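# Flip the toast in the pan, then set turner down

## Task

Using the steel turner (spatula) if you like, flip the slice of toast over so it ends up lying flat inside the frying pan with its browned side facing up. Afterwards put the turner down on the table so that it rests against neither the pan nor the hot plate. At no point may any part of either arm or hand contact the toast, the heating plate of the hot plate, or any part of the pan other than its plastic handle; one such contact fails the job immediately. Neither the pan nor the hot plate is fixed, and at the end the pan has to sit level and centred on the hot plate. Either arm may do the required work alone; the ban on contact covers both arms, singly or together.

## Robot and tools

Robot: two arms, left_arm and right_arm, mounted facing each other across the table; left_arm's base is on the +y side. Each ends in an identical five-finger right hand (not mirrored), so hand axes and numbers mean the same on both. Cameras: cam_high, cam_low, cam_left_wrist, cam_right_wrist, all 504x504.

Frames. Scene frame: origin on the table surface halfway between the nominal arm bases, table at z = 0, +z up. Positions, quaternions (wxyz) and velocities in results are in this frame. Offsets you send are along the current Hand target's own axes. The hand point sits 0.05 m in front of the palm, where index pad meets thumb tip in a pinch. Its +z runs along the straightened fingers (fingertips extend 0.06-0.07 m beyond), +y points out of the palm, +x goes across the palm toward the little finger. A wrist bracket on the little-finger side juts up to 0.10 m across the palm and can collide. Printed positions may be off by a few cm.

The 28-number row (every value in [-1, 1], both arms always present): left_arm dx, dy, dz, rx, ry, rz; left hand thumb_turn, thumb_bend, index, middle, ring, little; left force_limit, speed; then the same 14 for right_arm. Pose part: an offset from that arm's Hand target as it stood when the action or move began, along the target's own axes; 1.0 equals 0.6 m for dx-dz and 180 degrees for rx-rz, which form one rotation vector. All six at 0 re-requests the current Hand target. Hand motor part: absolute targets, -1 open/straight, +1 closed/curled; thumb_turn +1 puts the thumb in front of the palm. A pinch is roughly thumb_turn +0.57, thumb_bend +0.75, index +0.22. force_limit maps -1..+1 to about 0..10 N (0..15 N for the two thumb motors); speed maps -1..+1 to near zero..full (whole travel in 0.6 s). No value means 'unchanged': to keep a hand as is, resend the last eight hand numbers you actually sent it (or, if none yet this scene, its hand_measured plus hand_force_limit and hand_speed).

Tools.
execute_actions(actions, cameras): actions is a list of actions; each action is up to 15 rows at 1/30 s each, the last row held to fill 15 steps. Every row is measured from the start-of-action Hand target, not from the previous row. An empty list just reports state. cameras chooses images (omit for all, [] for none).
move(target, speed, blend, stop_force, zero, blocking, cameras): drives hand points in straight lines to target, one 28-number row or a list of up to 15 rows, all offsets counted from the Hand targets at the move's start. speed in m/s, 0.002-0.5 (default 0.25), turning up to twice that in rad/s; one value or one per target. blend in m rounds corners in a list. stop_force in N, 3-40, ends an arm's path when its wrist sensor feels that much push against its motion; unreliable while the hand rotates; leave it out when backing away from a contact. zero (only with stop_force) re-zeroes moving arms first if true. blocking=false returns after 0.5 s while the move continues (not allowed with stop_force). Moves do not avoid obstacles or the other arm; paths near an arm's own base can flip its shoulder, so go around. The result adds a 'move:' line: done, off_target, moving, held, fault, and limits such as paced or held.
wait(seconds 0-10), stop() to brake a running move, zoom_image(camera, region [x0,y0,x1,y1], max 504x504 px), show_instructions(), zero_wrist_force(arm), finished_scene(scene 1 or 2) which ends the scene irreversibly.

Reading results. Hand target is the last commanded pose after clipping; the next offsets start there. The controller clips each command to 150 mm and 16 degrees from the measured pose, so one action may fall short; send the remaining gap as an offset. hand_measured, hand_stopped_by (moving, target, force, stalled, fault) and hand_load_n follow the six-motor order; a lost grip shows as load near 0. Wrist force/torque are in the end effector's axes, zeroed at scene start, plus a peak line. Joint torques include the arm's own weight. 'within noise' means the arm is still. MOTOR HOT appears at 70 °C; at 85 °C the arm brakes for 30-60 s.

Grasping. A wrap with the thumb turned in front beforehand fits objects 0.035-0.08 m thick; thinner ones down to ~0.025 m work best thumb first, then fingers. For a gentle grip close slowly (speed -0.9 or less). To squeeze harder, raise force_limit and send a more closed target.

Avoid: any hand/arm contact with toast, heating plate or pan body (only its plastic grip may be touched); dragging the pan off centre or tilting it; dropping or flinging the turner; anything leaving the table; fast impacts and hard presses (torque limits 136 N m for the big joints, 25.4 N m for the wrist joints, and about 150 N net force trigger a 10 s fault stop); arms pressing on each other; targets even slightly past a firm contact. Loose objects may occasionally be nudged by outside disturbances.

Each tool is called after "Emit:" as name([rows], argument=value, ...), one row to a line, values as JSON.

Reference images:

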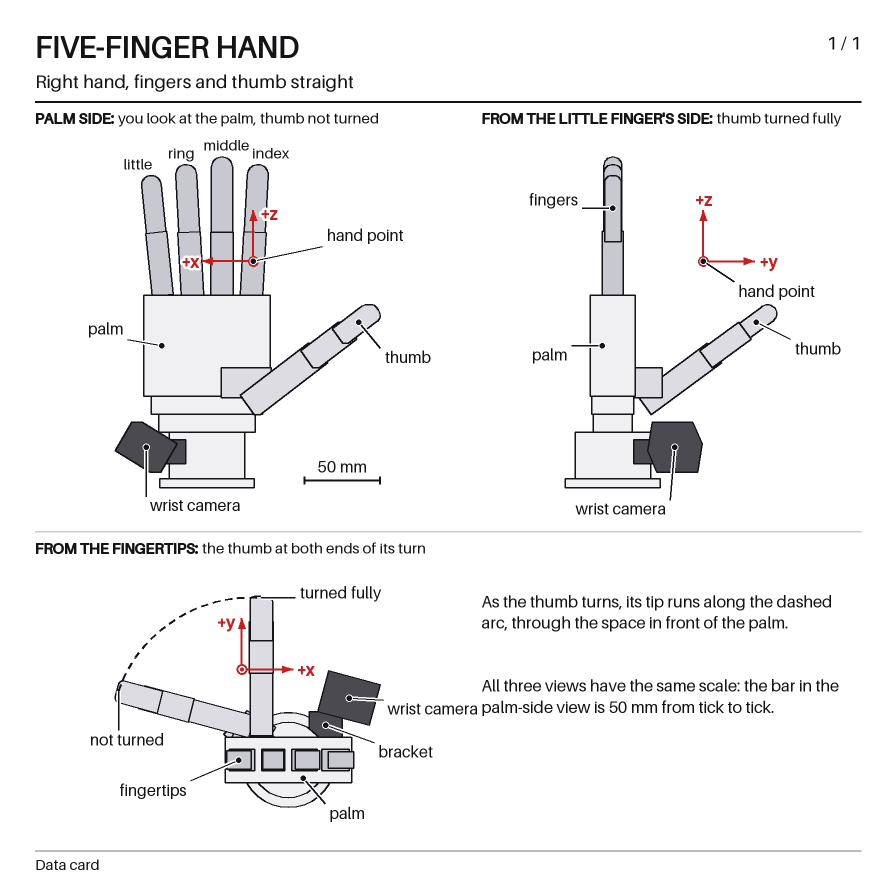

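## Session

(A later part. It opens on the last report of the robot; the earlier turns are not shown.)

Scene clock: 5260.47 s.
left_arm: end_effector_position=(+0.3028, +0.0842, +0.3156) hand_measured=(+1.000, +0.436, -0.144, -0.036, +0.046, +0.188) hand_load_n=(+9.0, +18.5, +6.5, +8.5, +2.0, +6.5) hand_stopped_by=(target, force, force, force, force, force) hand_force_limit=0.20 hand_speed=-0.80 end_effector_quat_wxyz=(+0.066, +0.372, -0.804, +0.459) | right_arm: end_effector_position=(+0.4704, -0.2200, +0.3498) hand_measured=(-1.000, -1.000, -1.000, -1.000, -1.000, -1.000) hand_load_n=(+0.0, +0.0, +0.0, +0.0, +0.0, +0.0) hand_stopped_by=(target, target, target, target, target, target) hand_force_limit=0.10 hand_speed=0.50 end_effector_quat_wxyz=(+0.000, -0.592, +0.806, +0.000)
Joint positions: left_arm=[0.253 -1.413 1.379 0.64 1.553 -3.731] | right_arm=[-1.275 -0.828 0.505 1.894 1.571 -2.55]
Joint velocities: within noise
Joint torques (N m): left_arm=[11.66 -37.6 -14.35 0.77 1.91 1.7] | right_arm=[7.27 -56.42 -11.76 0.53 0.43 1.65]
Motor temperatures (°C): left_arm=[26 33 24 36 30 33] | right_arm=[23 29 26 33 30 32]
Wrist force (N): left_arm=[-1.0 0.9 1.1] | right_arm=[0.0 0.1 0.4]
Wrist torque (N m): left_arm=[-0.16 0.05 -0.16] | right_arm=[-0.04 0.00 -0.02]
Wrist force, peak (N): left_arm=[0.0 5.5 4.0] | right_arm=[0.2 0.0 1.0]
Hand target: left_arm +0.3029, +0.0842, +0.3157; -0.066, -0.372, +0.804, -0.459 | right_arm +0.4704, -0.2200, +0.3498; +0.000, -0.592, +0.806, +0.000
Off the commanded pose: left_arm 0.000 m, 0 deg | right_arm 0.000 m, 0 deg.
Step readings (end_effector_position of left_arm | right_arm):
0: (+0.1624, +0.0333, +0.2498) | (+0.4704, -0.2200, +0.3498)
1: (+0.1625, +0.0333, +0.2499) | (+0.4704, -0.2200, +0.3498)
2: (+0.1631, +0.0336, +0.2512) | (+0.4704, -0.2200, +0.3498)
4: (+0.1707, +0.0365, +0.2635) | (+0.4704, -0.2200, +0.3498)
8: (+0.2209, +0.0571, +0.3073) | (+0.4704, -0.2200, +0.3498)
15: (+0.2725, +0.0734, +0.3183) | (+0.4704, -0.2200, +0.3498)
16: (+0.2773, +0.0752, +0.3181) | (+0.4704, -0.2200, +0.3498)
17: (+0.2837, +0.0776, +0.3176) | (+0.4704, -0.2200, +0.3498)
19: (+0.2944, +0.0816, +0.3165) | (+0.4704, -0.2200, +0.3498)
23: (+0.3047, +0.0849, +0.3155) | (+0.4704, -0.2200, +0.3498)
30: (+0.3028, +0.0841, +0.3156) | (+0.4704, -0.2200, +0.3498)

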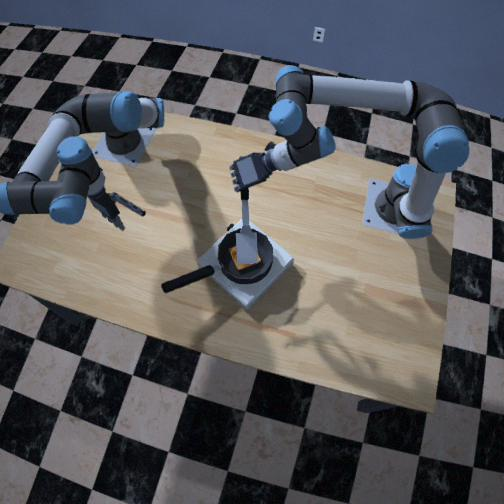

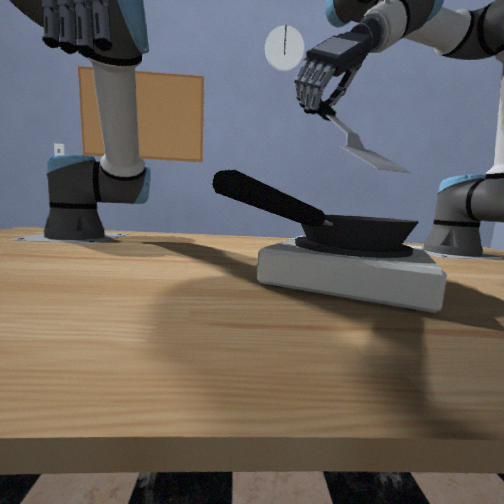

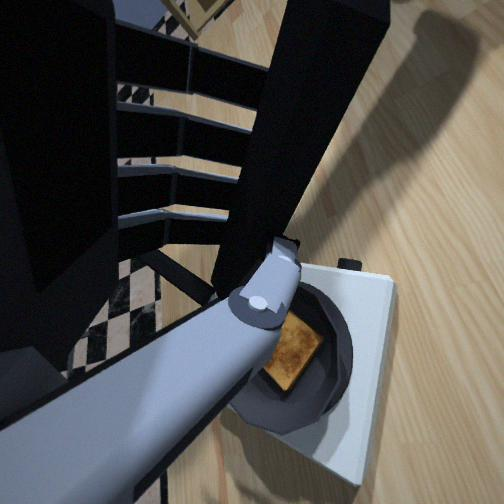

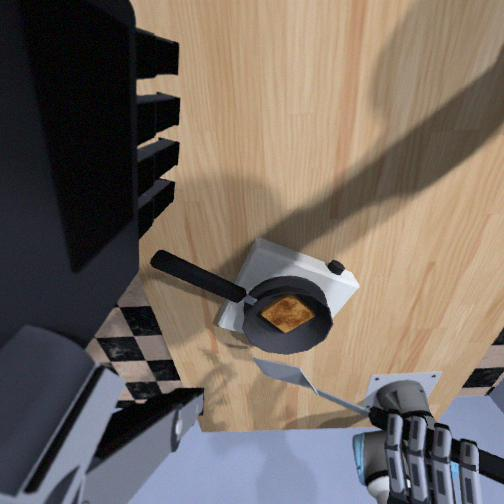

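Emit:
move([
  [0.0450,-0.0688,-0.0570,0,0,0,1,0.55,0.5,0.5,0.5,0.5,0.2,-0.8,0,0,0,0,0,0,-1,-1,-1,-1,-1,-1,0.1,0.5],
  [0.4714,0.3410,0.2408,-0.0042,0.0297,0.1539,1,0.55,0.5,0.5,0.5,0.5,0.2,-0.8,0,0,0,0,0,0,-1,-1,-1,-1,-1,-1,0.1,0.5],
], speed=0.2)

Emit:
zoom_image(camera="cam_high", region=[190, 180, 310, 300])

Emit:
zoom_image(camera="cam_low", region=[240, 150, 460, 370])

Scene clock: 5301.80 s.
left_arm: end_effector_position=(-0.0002, -0.1195, +0.2192) hand_measured=(+1.000, +0.436, -0.144, -0.036, +0.046, +0.188) hand_load_n=(+9.0, +19.0, +6.5, +8.5, +2.0, +6.0) hand_stopped_by=(target, force, force, force, force, force) hand_force_limit=0.20 hand_speed=-0.80 end_effector_quat_wxyz=(-0.006, +0.146, -0.869, +0.473) | right_arm: end_effector_position=(+0.4704, -0.2200, +0.3498) hand_measured=(-1.000, -1.000, -1.000, -1.000, -1.000, -1.000) hand_load_n=(+0.0, -0.5, +0.0, +0.0, +0.0, +0.0) hand_stopped_by=(target, target, target, target, target, target) hand_force_limit=0.10 hand_speed=0.50 end_effector_quat_wxyz=(+0.000, -0.592, +0.806, +0.000)
Joint positions: left_arm=[-0.398 -1.046 1.15 0.56 1.11 -3.631] | right_arm=[-1.275 -0.828 0.505 1.894 1.571 -2.55]
Joint velocities: within noise
Joint torques (N m): left_arm=[0.38 -34.1 -27.69 -1.46 0.65 -0.74] | right_arm=[6.99 -56.11 -11.63 0.53 0.46 1.7]
Motor temperatures (°C): left_arm=[26 33 24 36 30 33] | right_arm=[23 29 26 33 30 32]
Wrist force (N): left_arm=[-0.4 1.0 1.4] | right_arm=[0.0 0.2 0.5]
Wrist torque (N m): left_arm=[-0.25 0.09 -0.22] | right_arm=[-0.02 -0.01 -0.01]
Wrist force, peak (N): left_arm=[1.6 2.1 2.5] | right_arm=[0.1 0.0 0.9]
Hand target: left_arm -0.0002, -0.1196, +0.2191; +0.006, -0.146, +0.869, -0.473 | right_arm +0.4704, -0.2200, +0.3498; +0.000, -0.592, +0.806, +0.000
Off the commanded pose: left_arm 0.000 m, 0 deg | right_arm 0.000 m, 0 deg.
move: done

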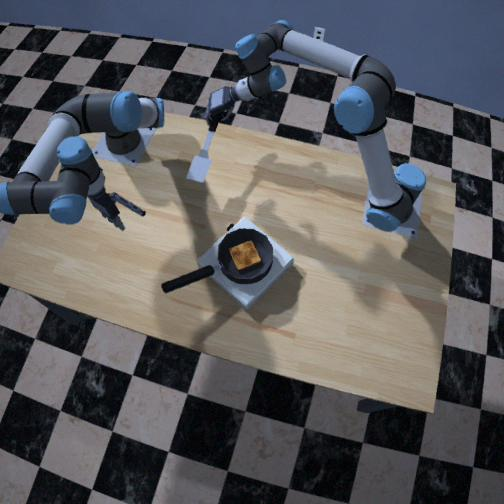

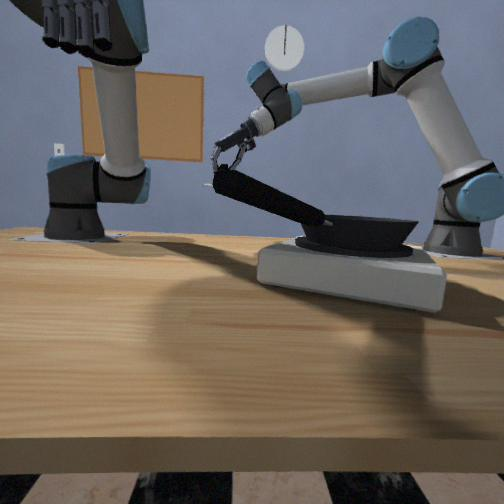

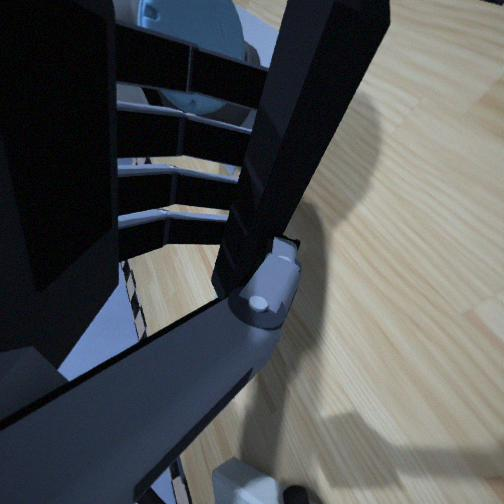

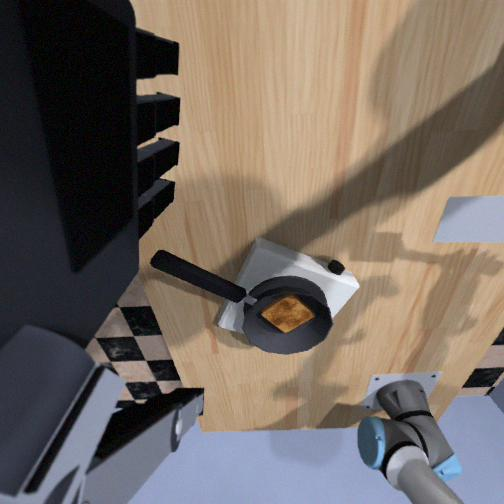

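Scaled by 4.200.

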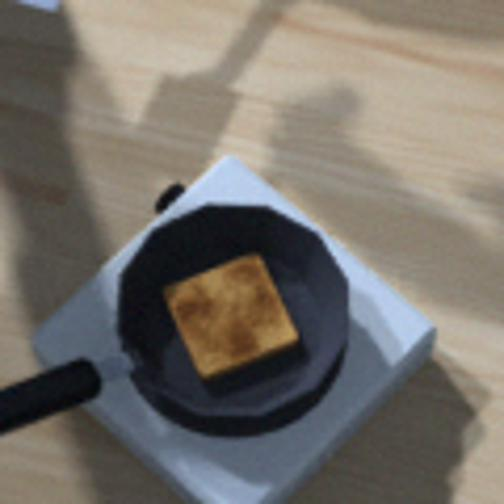

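Scaled by 2.291.

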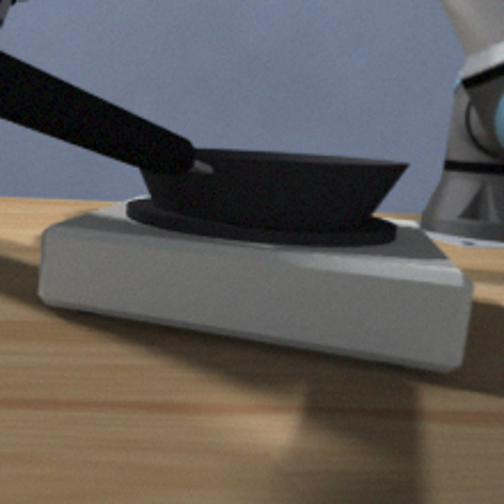

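Emit:
wait(seconds=0)

Scene clock: 5344.63 s.
left_arm: end_effector_position=(-0.0002, -0.1196, +0.2191) hand_measured=(+1.000, +0.436, -0.144, -0.036, +0.046, +0.188) hand_load_n=(+8.5, +19.0, +6.5, +9.0, +2.0, +6.0) hand_stopped_by=(target, force, force, force, force, force) hand_force_limit=0.20 hand_speed=-0.80 end_effector_quat_wxyz=(-0.006, +0.146, -0.869, +0.473) | right_arm: end_effector_position=(+0.4704, -0.2200, +0.3498) hand_measured=(-1.000, -1.000, -1.000, -1.000, -1.000, -1.000) hand_load_n=(+0.0, +0.0, +0.0, +0.0, -0.5, +0.0) hand_stopped_by=(target, target, target, target, target, target) hand_force_limit=0.10 hand_speed=0.50 end_effector_quat_wxyz=(+0.000, -0.592, +0.806, +0.000)
Joint positions: left_arm=[-0.398 -1.046 1.15 0.56 1.11 -3.631] | right_arm=[-1.275 -0.828 0.505 1.894 1.571 -2.55]
Joint velocities: within noise
Joint torques (N m): left_arm=[-13.39 -32.01 -27.7 -1.23 -2.39 2.01] | right_arm=[7.17 -56.1 -11.39 0.64 0.43 1.68]
Motor temperatures (°C): left_arm=[26 33 24 36 30 33] | right_arm=[23 30 26 32 30 32]
Wrist force (N): left_arm=[-0.3 0.9 1.1] | right_arm=[0.2 -0.1 0.5]
Wrist torque (N m): left_arm=[-0.24 0.07 -0.21] | right_arm=[-0.08 -0.03 -0.01]
Wrist force, peak (N): left_arm=[-0.4 1.4 1.5] | right_arm=[-0.1 0.1 0.9]
Hand target: left_arm -0.0002, -0.1196, +0.2191; +0.006, -0.146, +0.869, -0.473 | right_arm +0.4704, -0.2200, +0.3498; +0.000, -0.592, +0.806, +0.000
Off the commanded pose: left_arm 0.000 m, 0 deg | right_arm 0.000 m, 0 deg.

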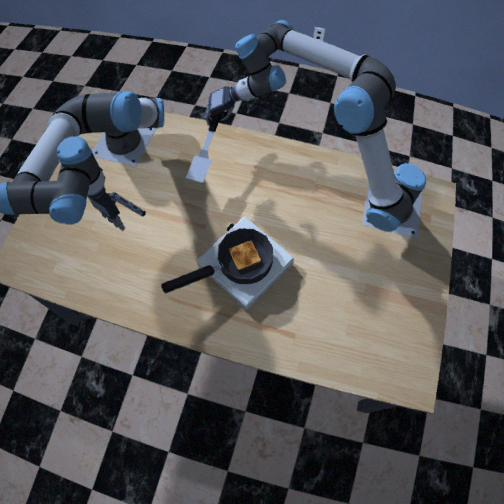

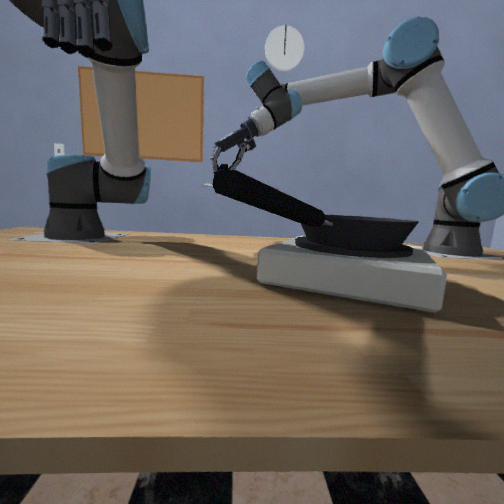

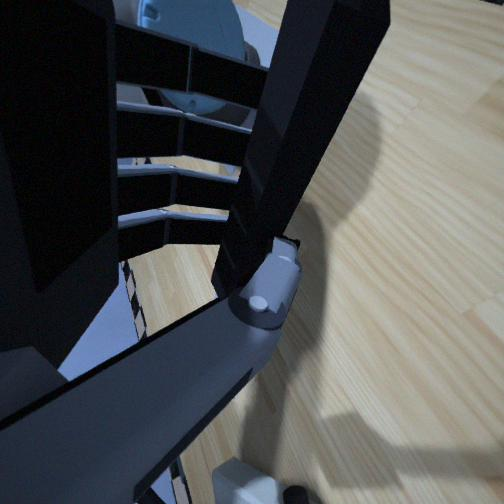

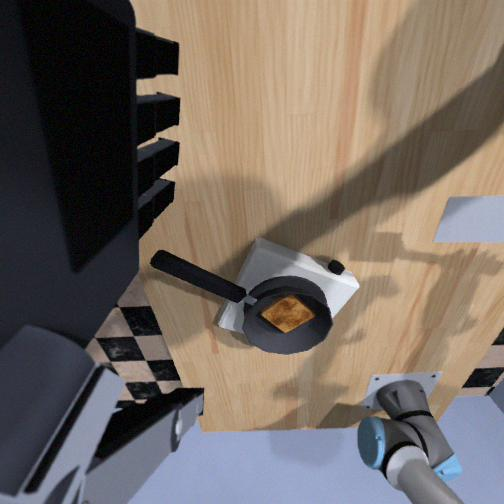

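Emit:
zoom_image(camera="cam_low", region=[240, 190, 460, 320])

Emit:
zoom_image(camera="cam_high", region=[180, 200, 310, 320])

Scaled by 2.291.

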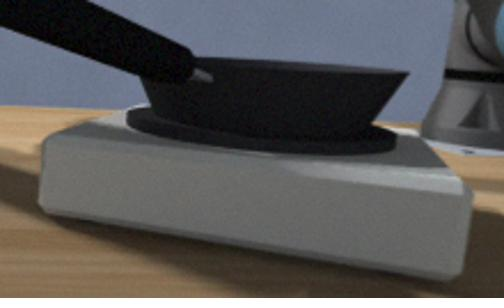

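Scaled by 3.877.

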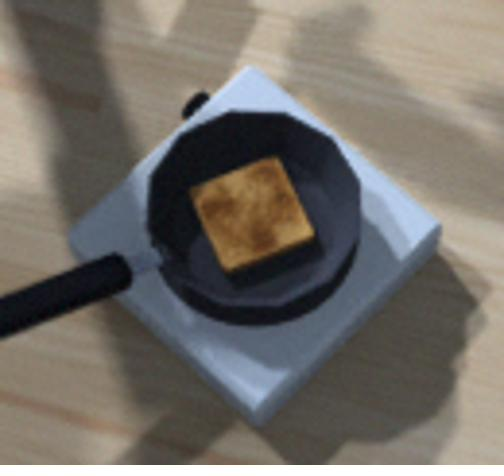

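Emit:
zoom_image(camera="cam_right_wrist", region=[200, 220, 370, 370])

Scaled by 2.965.

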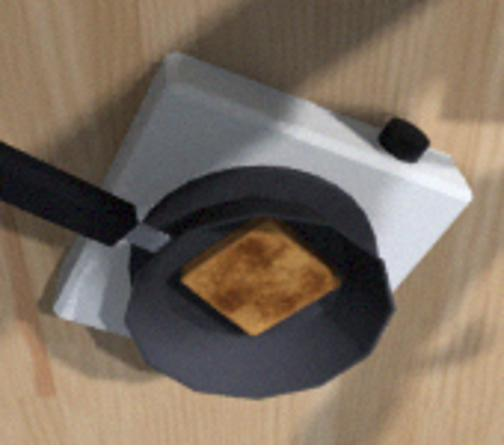

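Emit:
move(target=[-0.0262,0.1647,0.1105,0,0,0,1,0.55,0.5,0.5,0.5,0.5,0.2,-0.8,0,0,0,0,0,0,-1,-1,-1,-1,-1,-1,0.1,0.5], speed=0.12)

Scene clock: 5378.90 s.
left_arm: end_effector_position=(+0.0001, -0.1195, +0.0991) hand_measured=(+1.000, +0.436, -0.144, -0.036, +0.046, +0.188) hand_load_n=(+8.5, +19.0, +6.5, +8.5, +2.0, +6.0) hand_stopped_by=(target, force, force, force, force, force) hand_force_limit=0.20 hand_speed=-0.80 end_effector_quat_wxyz=(-0.006, +0.146, -0.869, +0.473) | right_arm: end_effector_position=(+0.4704, -0.2200, +0.3498) hand_measured=(-1.000, -1.000, -1.000, -1.000, -1.000, -1.000) hand_load_n=(+0.0, +0.0, +0.0, +0.0, +0.0, +0.0) hand_stopped_by=(target, target, target, target, target, target) hand_force_limit=0.10 hand_speed=0.50 end_effector_quat_wxyz=(+0.000, -0.592, +0.806, +0.000)
Joint positions: left_arm=[-0.398 -0.975 1.353 0.286 1.11 -3.631] | right_arm=[-1.275 -0.828 0.505 1.894 1.571 -2.55]
Joint velocities: within noise
Joint torques (N m): left_arm=[11.11 -47.49 -19.6 -0.45 0.92 1.48] | right_arm=[6.85 -55.57 -11.62 0.6 0.42 1.71]
Motor temperatures (°C): left_arm=[26 33 24 36 30 33] | right_arm=[23 30 26 32 30 32]
Wrist force (N): left_arm=[-0.5 1.2 1.3] | right_arm=[0.1 0.2 0.7]
Wrist torque (N m): left_arm=[-0.22 0.10 -0.22] | right_arm=[-0.04 -0.03 0.00]
Wrist force, peak (N): left_arm=[-0.8 2.4 2.0] | right_arm=[0.0 0.2 0.9]
Hand target: left_arm +0.0001, -0.1195, +0.0991; +0.006, -0.146, +0.869, -0.473 | right_arm +0.4704, -0.2200, +0.3498; +0.000, -0.592, +0.806, +0.000
Off the commanded pose: left_arm 0.000 m, 0 deg | right_arm 0.000 m, 0 deg.
move: done

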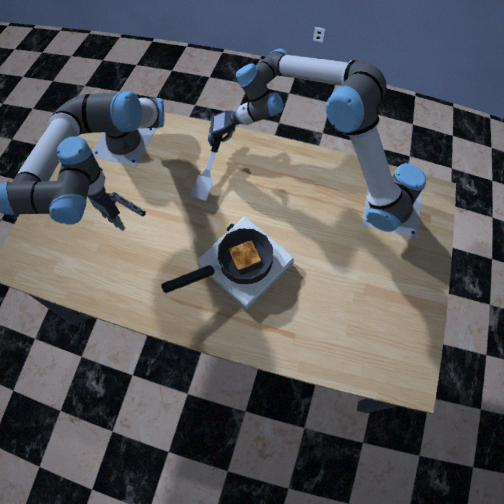

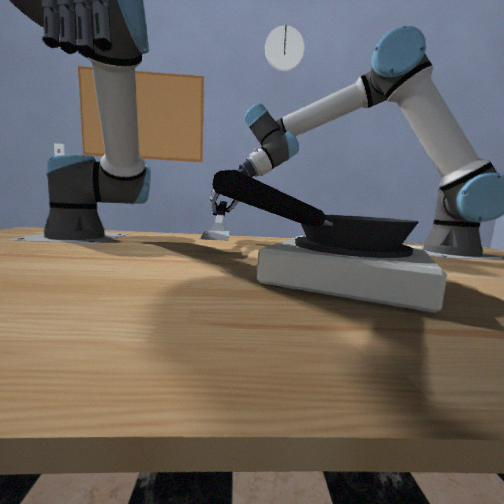

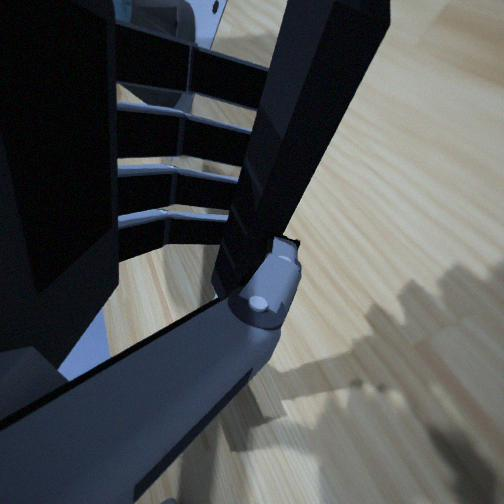

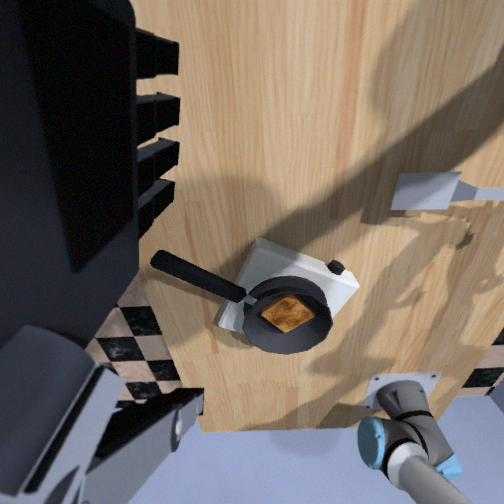

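Emit:
move(target=[-0.0192,0.1208,0.0810,0,0,0,1,0.55,0.5,0.5,0.5,0.5,0.2,-0.8,0,0,0,0,0,0,-1,-1,-1,-1,-1,-1,0.1,0.5], speed=0.03, stop_force=3)

Emit:
zoom_image(camera="cam_low", region=[180, 150, 280, 250])

Scene clock: 5387.83 s.
left_arm: end_effector_position=(+0.0003, -0.1195, +0.0348) hand_measured=(+1.000, +0.436, -0.144, -0.036, +0.044, +0.188) hand_load_n=(+7.5, +18.5, +4.5, +8.0, +5.5, +5.5) hand_stopped_by=(target, force, force, force, force, force) hand_force_limit=0.20 hand_speed=-0.80 end_effector_quat_wxyz=(-0.006, +0.146, -0.869, +0.473) | right_arm: end_effector_position=(+0.4704, -0.2200, +0.3498) hand_measured=(-1.000, -1.000, -1.000, -1.000, -1.000, -1.000) hand_load_n=(+0.0, -0.5, +0.0, +0.0, +0.0, +0.0) hand_stopped_by=(target, target, target, target, target, target) hand_force_limit=0.10 hand_speed=0.50 end_effector_quat_wxyz=(+0.000, -0.592, +0.806, +0.000)
Joint positions: left_arm=[-0.397 -0.909 1.422 0.151 1.111 -3.631] | right_arm=[-1.275 -0.828 0.505 1.894 1.571 -2.55]
Joint velocities: within noise
Joint torques (N m): left_arm=[5.37 -50.04 -24.93 -1.35 0.49 1.12] | right_arm=[7.66 -55.87 -11.86 0.5 0.45 1.59]
Motor temperatures (°C): left_arm=[26 33 24 36 30 33] | right_arm=[23 30 26 32 30 32]
Wrist force (N): left_arm=[-0.9 0.1 0.0] | right_arm=[-0.2 0.0 0.4]
Wrist torque (N m): left_arm=[-0.13 0.00 -0.08] | right_arm=[-0.05 0.02 -0.03]
Wrist force, peak (N): left_arm=[-0.4 1.4 1.7] | right_arm=[-0.2 0.4 0.9]
Hand target: left_arm +0.0003, -0.1195, +0.0348; +0.006, -0.146, +0.869, -0.473 (not the last commanded pose) | right_arm +0.4704, -0.2200, +0.3498; +0.000, -0.592, +0.806, +0.000
Off the commanded pose: left_arm 0.024 m, 0 deg | right_arm 0.000 m, 0 deg.
move: contact (left_arm)

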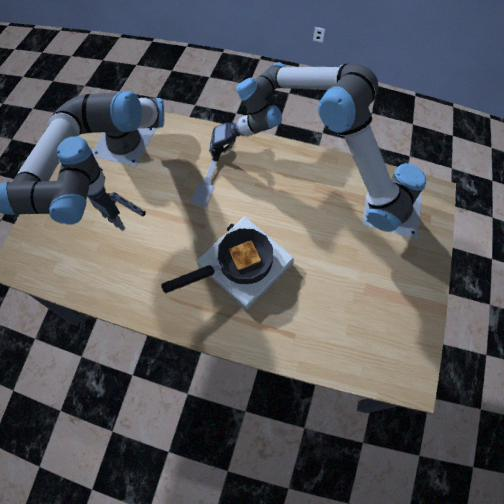

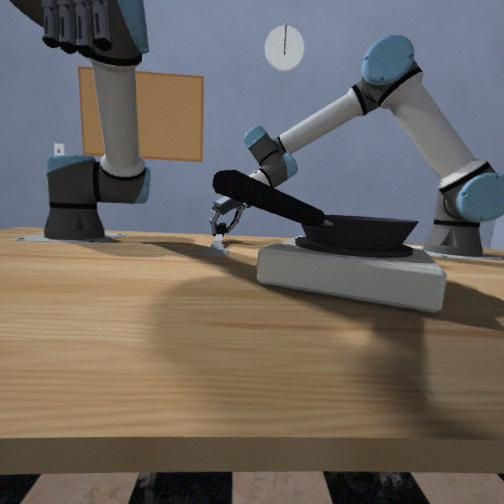

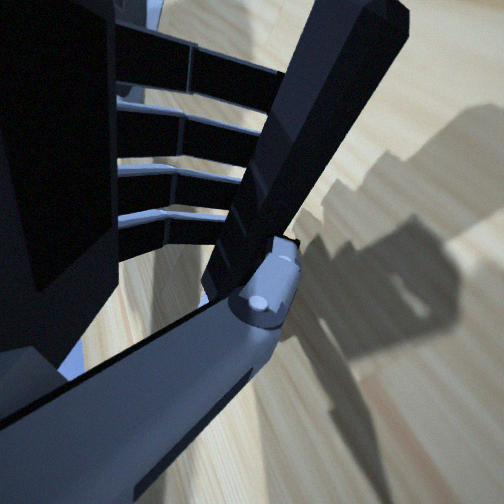

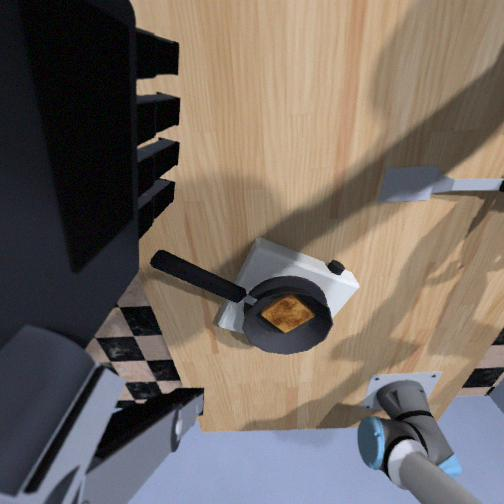

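Scaled by 5.040.

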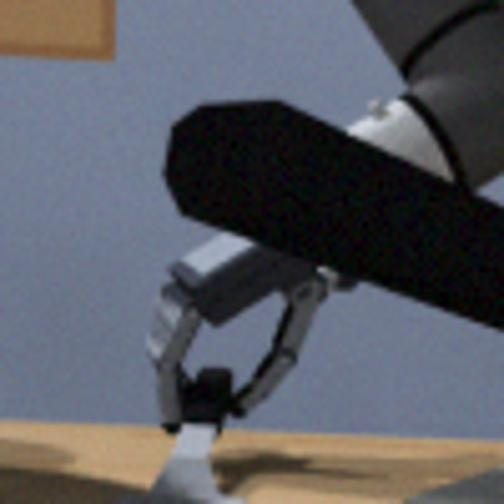

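Emit:
move([
  [0.0012,-0.0041,-0.0028,0,0,0,1,0.55,0.5,0.5,0.5,0.5,0.2,-0.8,0,0,0,0,0,0,-1,-1,-1,-1,-1,-1,0.1,0.5],
  [0.0012,0.0185,0.0111,0.0058,-0.0113,0.0182,1,0.55,0.5,0.5,0.5,0.5,0.2,-0.8,0,0,0,0,0,0,-1,-1,-1,-1,-1,-1,0.1,0.5],
], speed=0.02)

Emit:
zoom_image(camera="cam_low", region=[180, 180, 260, 260])

Scene clock: 5407.37 s.
left_arm: end_effector_position=(-0.0022, -0.1194, +0.0220) hand_measured=(+1.000, +0.436, -0.144, -0.036, +0.044, +0.188) hand_load_n=(+7.5, +19.0, +4.5, +8.0, +6.0, +5.5) hand_stopped_by=(target, force, force, force, force, force) hand_force_limit=0.20 hand_speed=-0.80 end_effector_quat_wxyz=(-0.036, +0.130, -0.868, +0.478) | right_arm: end_effector_position=(+0.4704, -0.2200, +0.3498) hand_measured=(-1.000, -1.000, -1.000, -1.000, -1.000, -1.000) hand_load_n=(+0.0, +0.0, +0.0, +0.0, +0.0, +0.0) hand_stopped_by=(target, target, target, target, target, target) hand_force_limit=0.10 hand_speed=0.50 end_effector_quat_wxyz=(+0.000, -0.592, +0.806, +0.000)
Joint positions: left_arm=[-0.424 -0.881 1.425 0.13 1.05 -3.592] | right_arm=[-1.275 -0.828 0.505 1.894 1.571 -2.55]
Joint velocities: within noise
Joint torques (N m): left_arm=[0.4 -49.5 -12.95 0.88 1.17 -1.82] | right_arm=[7.06 -56.69 -11.36 0.58 0.45 1.64]
Motor temperatures (°C): left_arm=[26 33 24 36 30 33] | right_arm=[23 30 26 32 30 32]
Wrist force (N): left_arm=[0.3 -1.2 -0.6] | right_arm=[0.1 0.1 0.6]
Wrist torque (N m): left_arm=[-0.09 0.00 0.08] | right_arm=[-0.05 -0.03 -0.01]
Wrist force, peak (N): left_arm=[1.1 -1.9 -1.1] | right_arm=[0.0 0.0 1.0]
Hand target: left_arm -0.0022, -0.1194, +0.0221; +0.036, -0.130, +0.868, -0.478 | right_arm +0.4704, -0.2200, +0.3498; +0.000, -0.592, +0.806, +0.000
Off the commanded pose: left_arm 0.000 m, 0 deg | right_arm 0.000 m, 0 deg.
move: done

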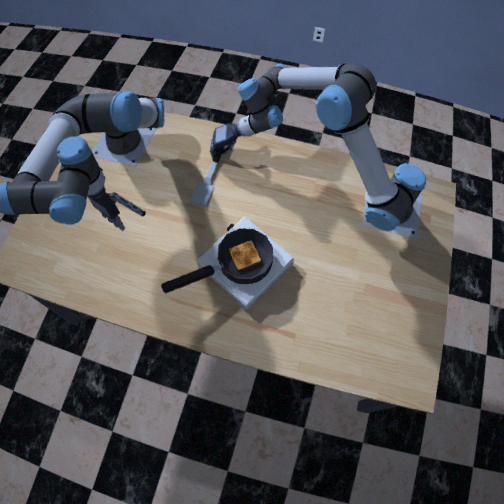

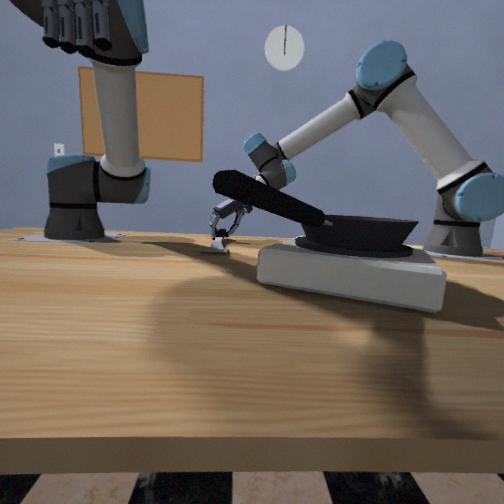

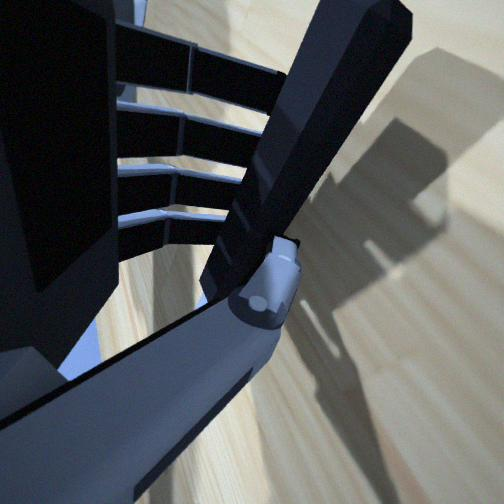

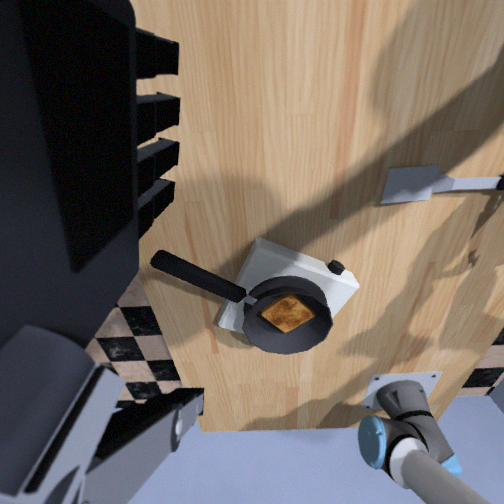

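Scaled by 6.300.

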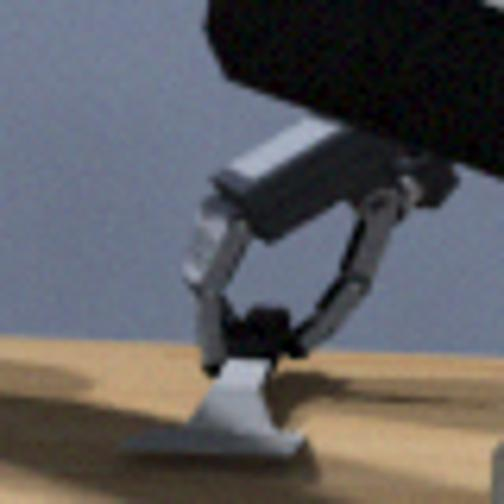

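Emit:
move(target=[-0.0012,0.0168,0.0108,0,0,0,1,0.55,0.5,0.5,0.5,0.5,0.2,-0.8,0,0,0,0,0,0,-1,-1,-1,-1,-1,-1,0.1,0.5], speed=0.01, stop_force=3)

Emit:
zoom_image(camera="cam_low", region=[180, 180, 260, 260])

Scene clock: 5419.07 s.
left_arm: end_effector_position=(-0.0022, -0.1195, +0.0198) hand_measured=(+1.000, +0.436, -0.144, -0.036, +0.044, +0.188) hand_load_n=(+7.5, +18.0, +4.5, +7.5, +6.0, +6.0) hand_stopped_by=(target, force, force, force, force, force) hand_force_limit=0.20 hand_speed=-0.80 end_effector_quat_wxyz=(-0.036, +0.130, -0.868, +0.478) | right_arm: end_effector_position=(+0.4704, -0.2200, +0.3498) hand_measured=(-1.000, -1.000, -1.000, -1.000, -1.000, -1.000) hand_load_n=(+0.0, +0.0, +0.0, +0.0, +0.0, +0.0) hand_stopped_by=(target, target, target, target, target, target) hand_force_limit=0.10 hand_speed=0.50 end_effector_quat_wxyz=(+0.000, -0.592, +0.806, +0.000)
Joint positions: left_arm=[-0.424 -0.879 1.426 0.125 1.05 -3.592] | right_arm=[-1.275 -0.828 0.505 1.894 1.571 -2.55]
Joint velocities: within noise
Joint torques (N m): left_arm=[11.82 -49.9 -20.89 2.34 -0.94 -1.72] | right_arm=[7.01 -55.92 -11.31 0.59 0.58 1.65]
Motor temperatures (°C): left_arm=[26 33 24 36 30 33] | right_arm=[23 30 26 32 30 32]
Wrist force (N): left_arm=[0.8 -5.3 -3.4] | right_arm=[0.3 0.0 0.6]
Wrist torque (N m): left_arm=[-0.07 -0.07 0.01] | right_arm=[-0.07 -0.06 0.00]
Wrist force, peak (N): left_arm=[0.4 -10.8 -7.6] | right_arm=[0.1 0.7 0.8]
Hand target: left_arm -0.0022, -0.1195, +0.0198; +0.036, -0.130, +0.868, -0.478 (not the last commanded pose) | right_arm +0.4704, -0.2200, +0.3498; +0.000, -0.592, +0.806, +0.000
Off the commanded pose: left_arm 0.010 m, 0 deg | right_arm 0.000 m, 0 deg.
move: contact (left_arm)

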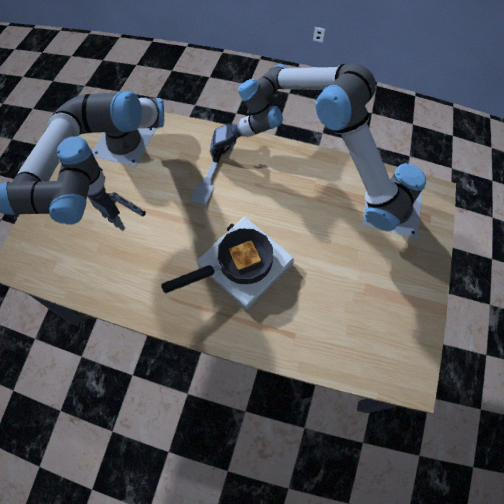

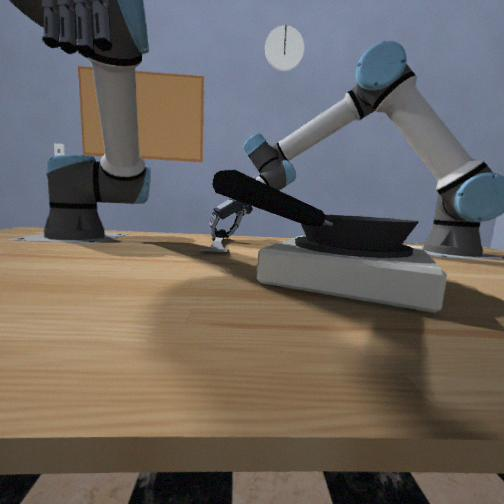

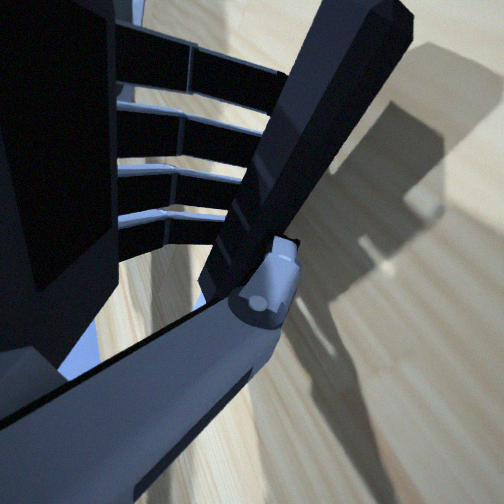

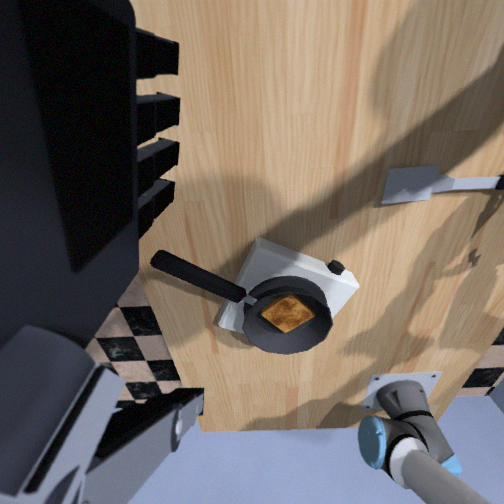

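Scaled by 6.300.

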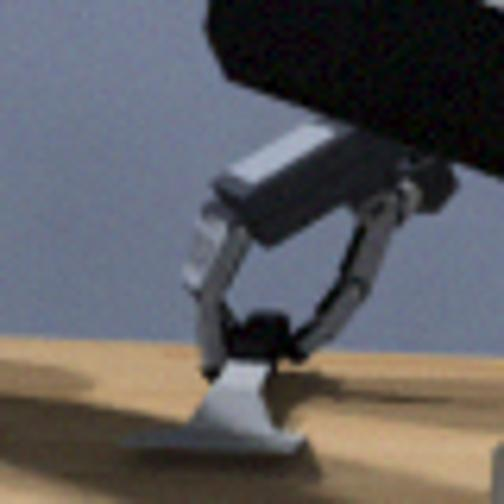

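Emit:
move([
  [0.0002,-0.0035,-0.0022,0,0,0,1,0.55,0.5,0.5,0.5,0.5,0.2,-0.8,0,0,0,0,0,0,-1,-1,-1,-1,-1,-1,0.1,0.5],
  [0.0031,0.0097,0.0099,-0.0116,-0.0127,0.0162,1,0.55,0.5,0.5,0.5,0.5,0.2,-0.8,0,0,0,0,0,0,-1,-1,-1,-1,-1,-1,0.1,0.5],
], speed=0.02)

Emit:
zoom_image(camera="cam_low", region=[180, 180, 260, 260])

Scene clock: 5445.03 s.
left_arm: end_effector_position=(-0.0033, -0.1216, +0.0199) hand_measured=(+1.000, +0.434, -0.142, -0.036, +0.046, +0.188) hand_load_n=(+7.0, +19.5, +3.0, +5.0, +5.5, +6.0) hand_stopped_by=(target, force, force, force, force, force) hand_force_limit=0.20 hand_speed=-0.80 end_effector_quat_wxyz=(-0.045, +0.127, -0.871, +0.473) | right_arm: end_effector_position=(+0.4704, -0.2200, +0.3498) hand_measured=(-1.000, -1.000, -1.000, -1.000, -1.000, -1.000) hand_load_n=(+0.0, +0.0, +0.0, +0.0, +0.0, +0.0) hand_stopped_by=(target, target, target, target, target, target) hand_force_limit=0.10 hand_speed=0.50 end_effector_quat_wxyz=(+0.000, -0.592, +0.806, +0.000)
Joint positions: left_arm=[-0.429 -0.865 1.401 0.153 1.037 -3.588] | right_arm=[-1.275 -0.828 0.505 1.894 1.571 -2.55]
Joint velocities: within noise
Joint torques (N m): left_arm=[-0.21 -42.12 -19.93 0.7 -0.05 -0.02] | right_arm=[7 -56.15 -11.58 0.57 0.44 1.6]
Motor temperatures (°C): left_arm=[26 33 24 36 30 33] | right_arm=[23 30 26 32 30 32]
Wrist force (N): left_arm=[-3.8 -13.0 -12.7] | right_arm=[0.1 0.1 0.6]
Wrist torque (N m): left_arm=[0.01 0.03 -0.22] | right_arm=[-0.04 -0.03 -0.01]
Wrist force, peak (N): left_arm=[-12.8 -108.5 -87.2] | right_arm=[0.3 0.1 0.9]
Hand target: left_arm -0.0033, -0.1216, +0.0199; +0.045, -0.127, +0.871, -0.473 (not the last commanded pose) | right_arm +0.4704, -0.2200, +0.3498; +0.000, -0.592, +0.806, +0.000
Off the commanded pose: left_arm 0.008 m, 3 deg | right_arm 0.000 m, 0 deg.
FORCE FAULT: contact force on the left arm reached its limit, and that arm stopped. The contact can be on any part of that arm, not only on its tool. That arm's remaining commands of this call were not run. That arm is still stopped at the end of this call. That arm stays stopped for about 10 more seconds. Until then a move that you send moves the other arm only, and its call returns only when the move has ended. Once the stop has ended, the next robot result says so. If the stop ends while you think or write, that arm runs what you send next, counted from a new Hand target: where the arm stands when the stop ends. While its stop runs, an arm, its gripper or tool too, takes no new command. Until it ends, the stop uses up actions while you think or wait. An arm that is not stopped still takes commands.
move: fault (left_arm); path passed 1 of 2 targets

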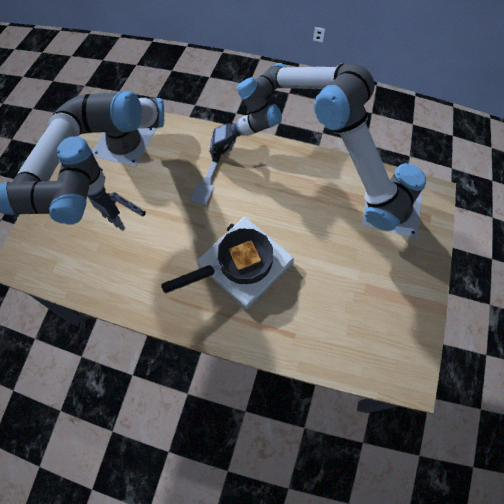

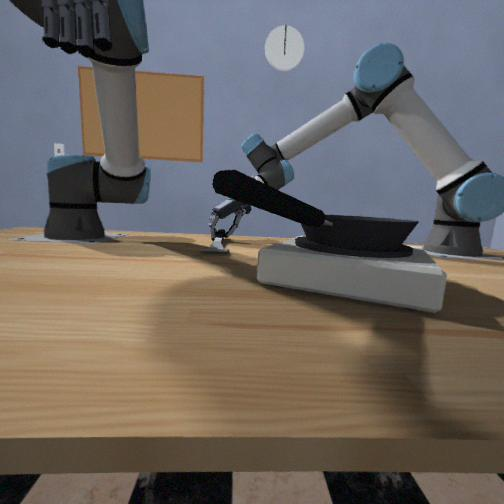

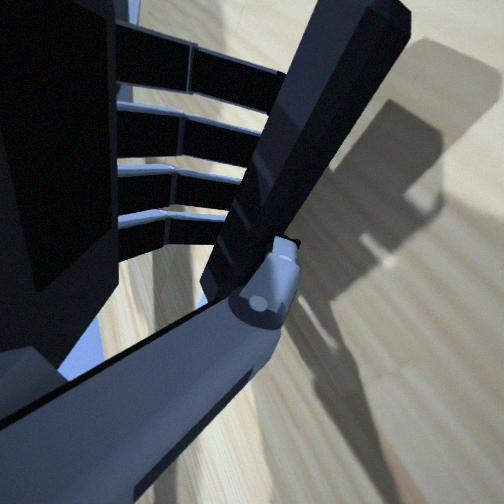

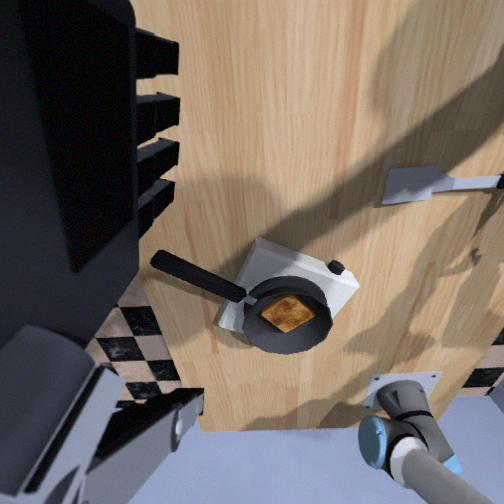

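Scaled by 6.300.

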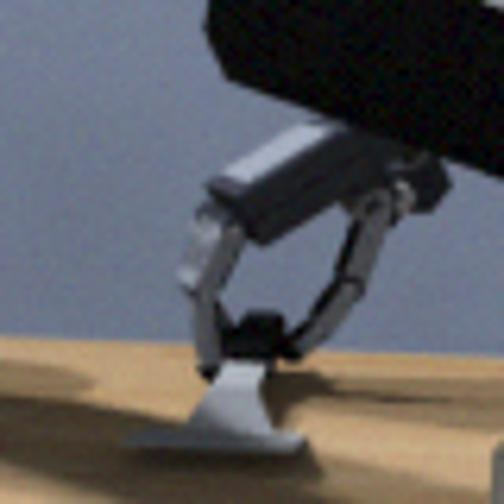

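Emit:
wait(seconds=9, cameras=[])

Scene clock: 5458.30 s.
left_arm: end_effector_position=(-0.0033, -0.1216, +0.0199) hand_measured=(+1.000, +0.434, -0.142, -0.036, +0.046, +0.188) hand_load_n=(+7.0, +19.5, +3.0, +5.0, +5.5, +6.0) hand_stopped_by=(target, force, force, force, force, force) hand_force_limit=0.20 hand_speed=-0.80 end_effector_quat_wxyz=(-0.045, +0.127, -0.871, +0.473) | right_arm: end_effector_position=(+0.4704, -0.2200, +0.3498) hand_measured=(-1.000, -1.000, -1.000, -1.000, -1.000, -1.000) hand_load_n=(-0.5, +0.0, +0.0, +0.5, +0.0, +0.0) hand_stopped_by=(target, target, target, target, target, target) hand_force_limit=0.10 hand_speed=0.50 end_effector_quat_wxyz=(+0.000, -0.592, +0.806, +0.000)
Joint positions: left_arm=[-0.429 -0.865 1.401 0.153 1.037 -3.588] | right_arm=[-1.275 -0.828 0.505 1.894 1.571 -2.55]
Joint velocities: within noise
Joint torques (N m): left_arm=[-1.61 -43.07 -21 0.7 -0.37 0.05] | right_arm=[7.36 -56.05 -11.77 0.59 0.41 1.65]
Motor temperatures (°C): left_arm=[26 33 24 36 30 33] | right_arm=[23 30 26 32 30 32]
Wrist force (N): left_arm=[-4.3 -12.5 -12.8] | right_arm=[0.2 0.0 0.6]
Wrist torque (N m): left_arm=[0.04 0.11 -0.25] | right_arm=[-0.06 -0.04 -0.01]
Wrist force, peak (N): left_arm=[-4.0 -13.0 -12.9] | right_arm=[0.4 0.1 1.0]
Hand target: left_arm -0.0033, -0.1216, +0.0199; +0.045, -0.127, +0.871, -0.473 (not the last commanded pose) | right_arm +0.4704, -0.2200, +0.3498; +0.000, -0.592, +0.806, +0.000
Off the commanded pose: left_arm 0.008 m, 3 deg | right_arm 0.000 m, 0 deg.
FORCE FAULT, CONTINUED: the left arm's stop, for the force fault that an earlier result reported, is over. The rest of the stop counts as 19 of the actions that you can send in this scene. During its stop the left arm's controller moved it back a little. That arm's target is now where it stood when the stop ended, not its last command. That arm accepts commands again.
wait: 9.00 s; at rest from the start
No camera images: "cameras" was empty.


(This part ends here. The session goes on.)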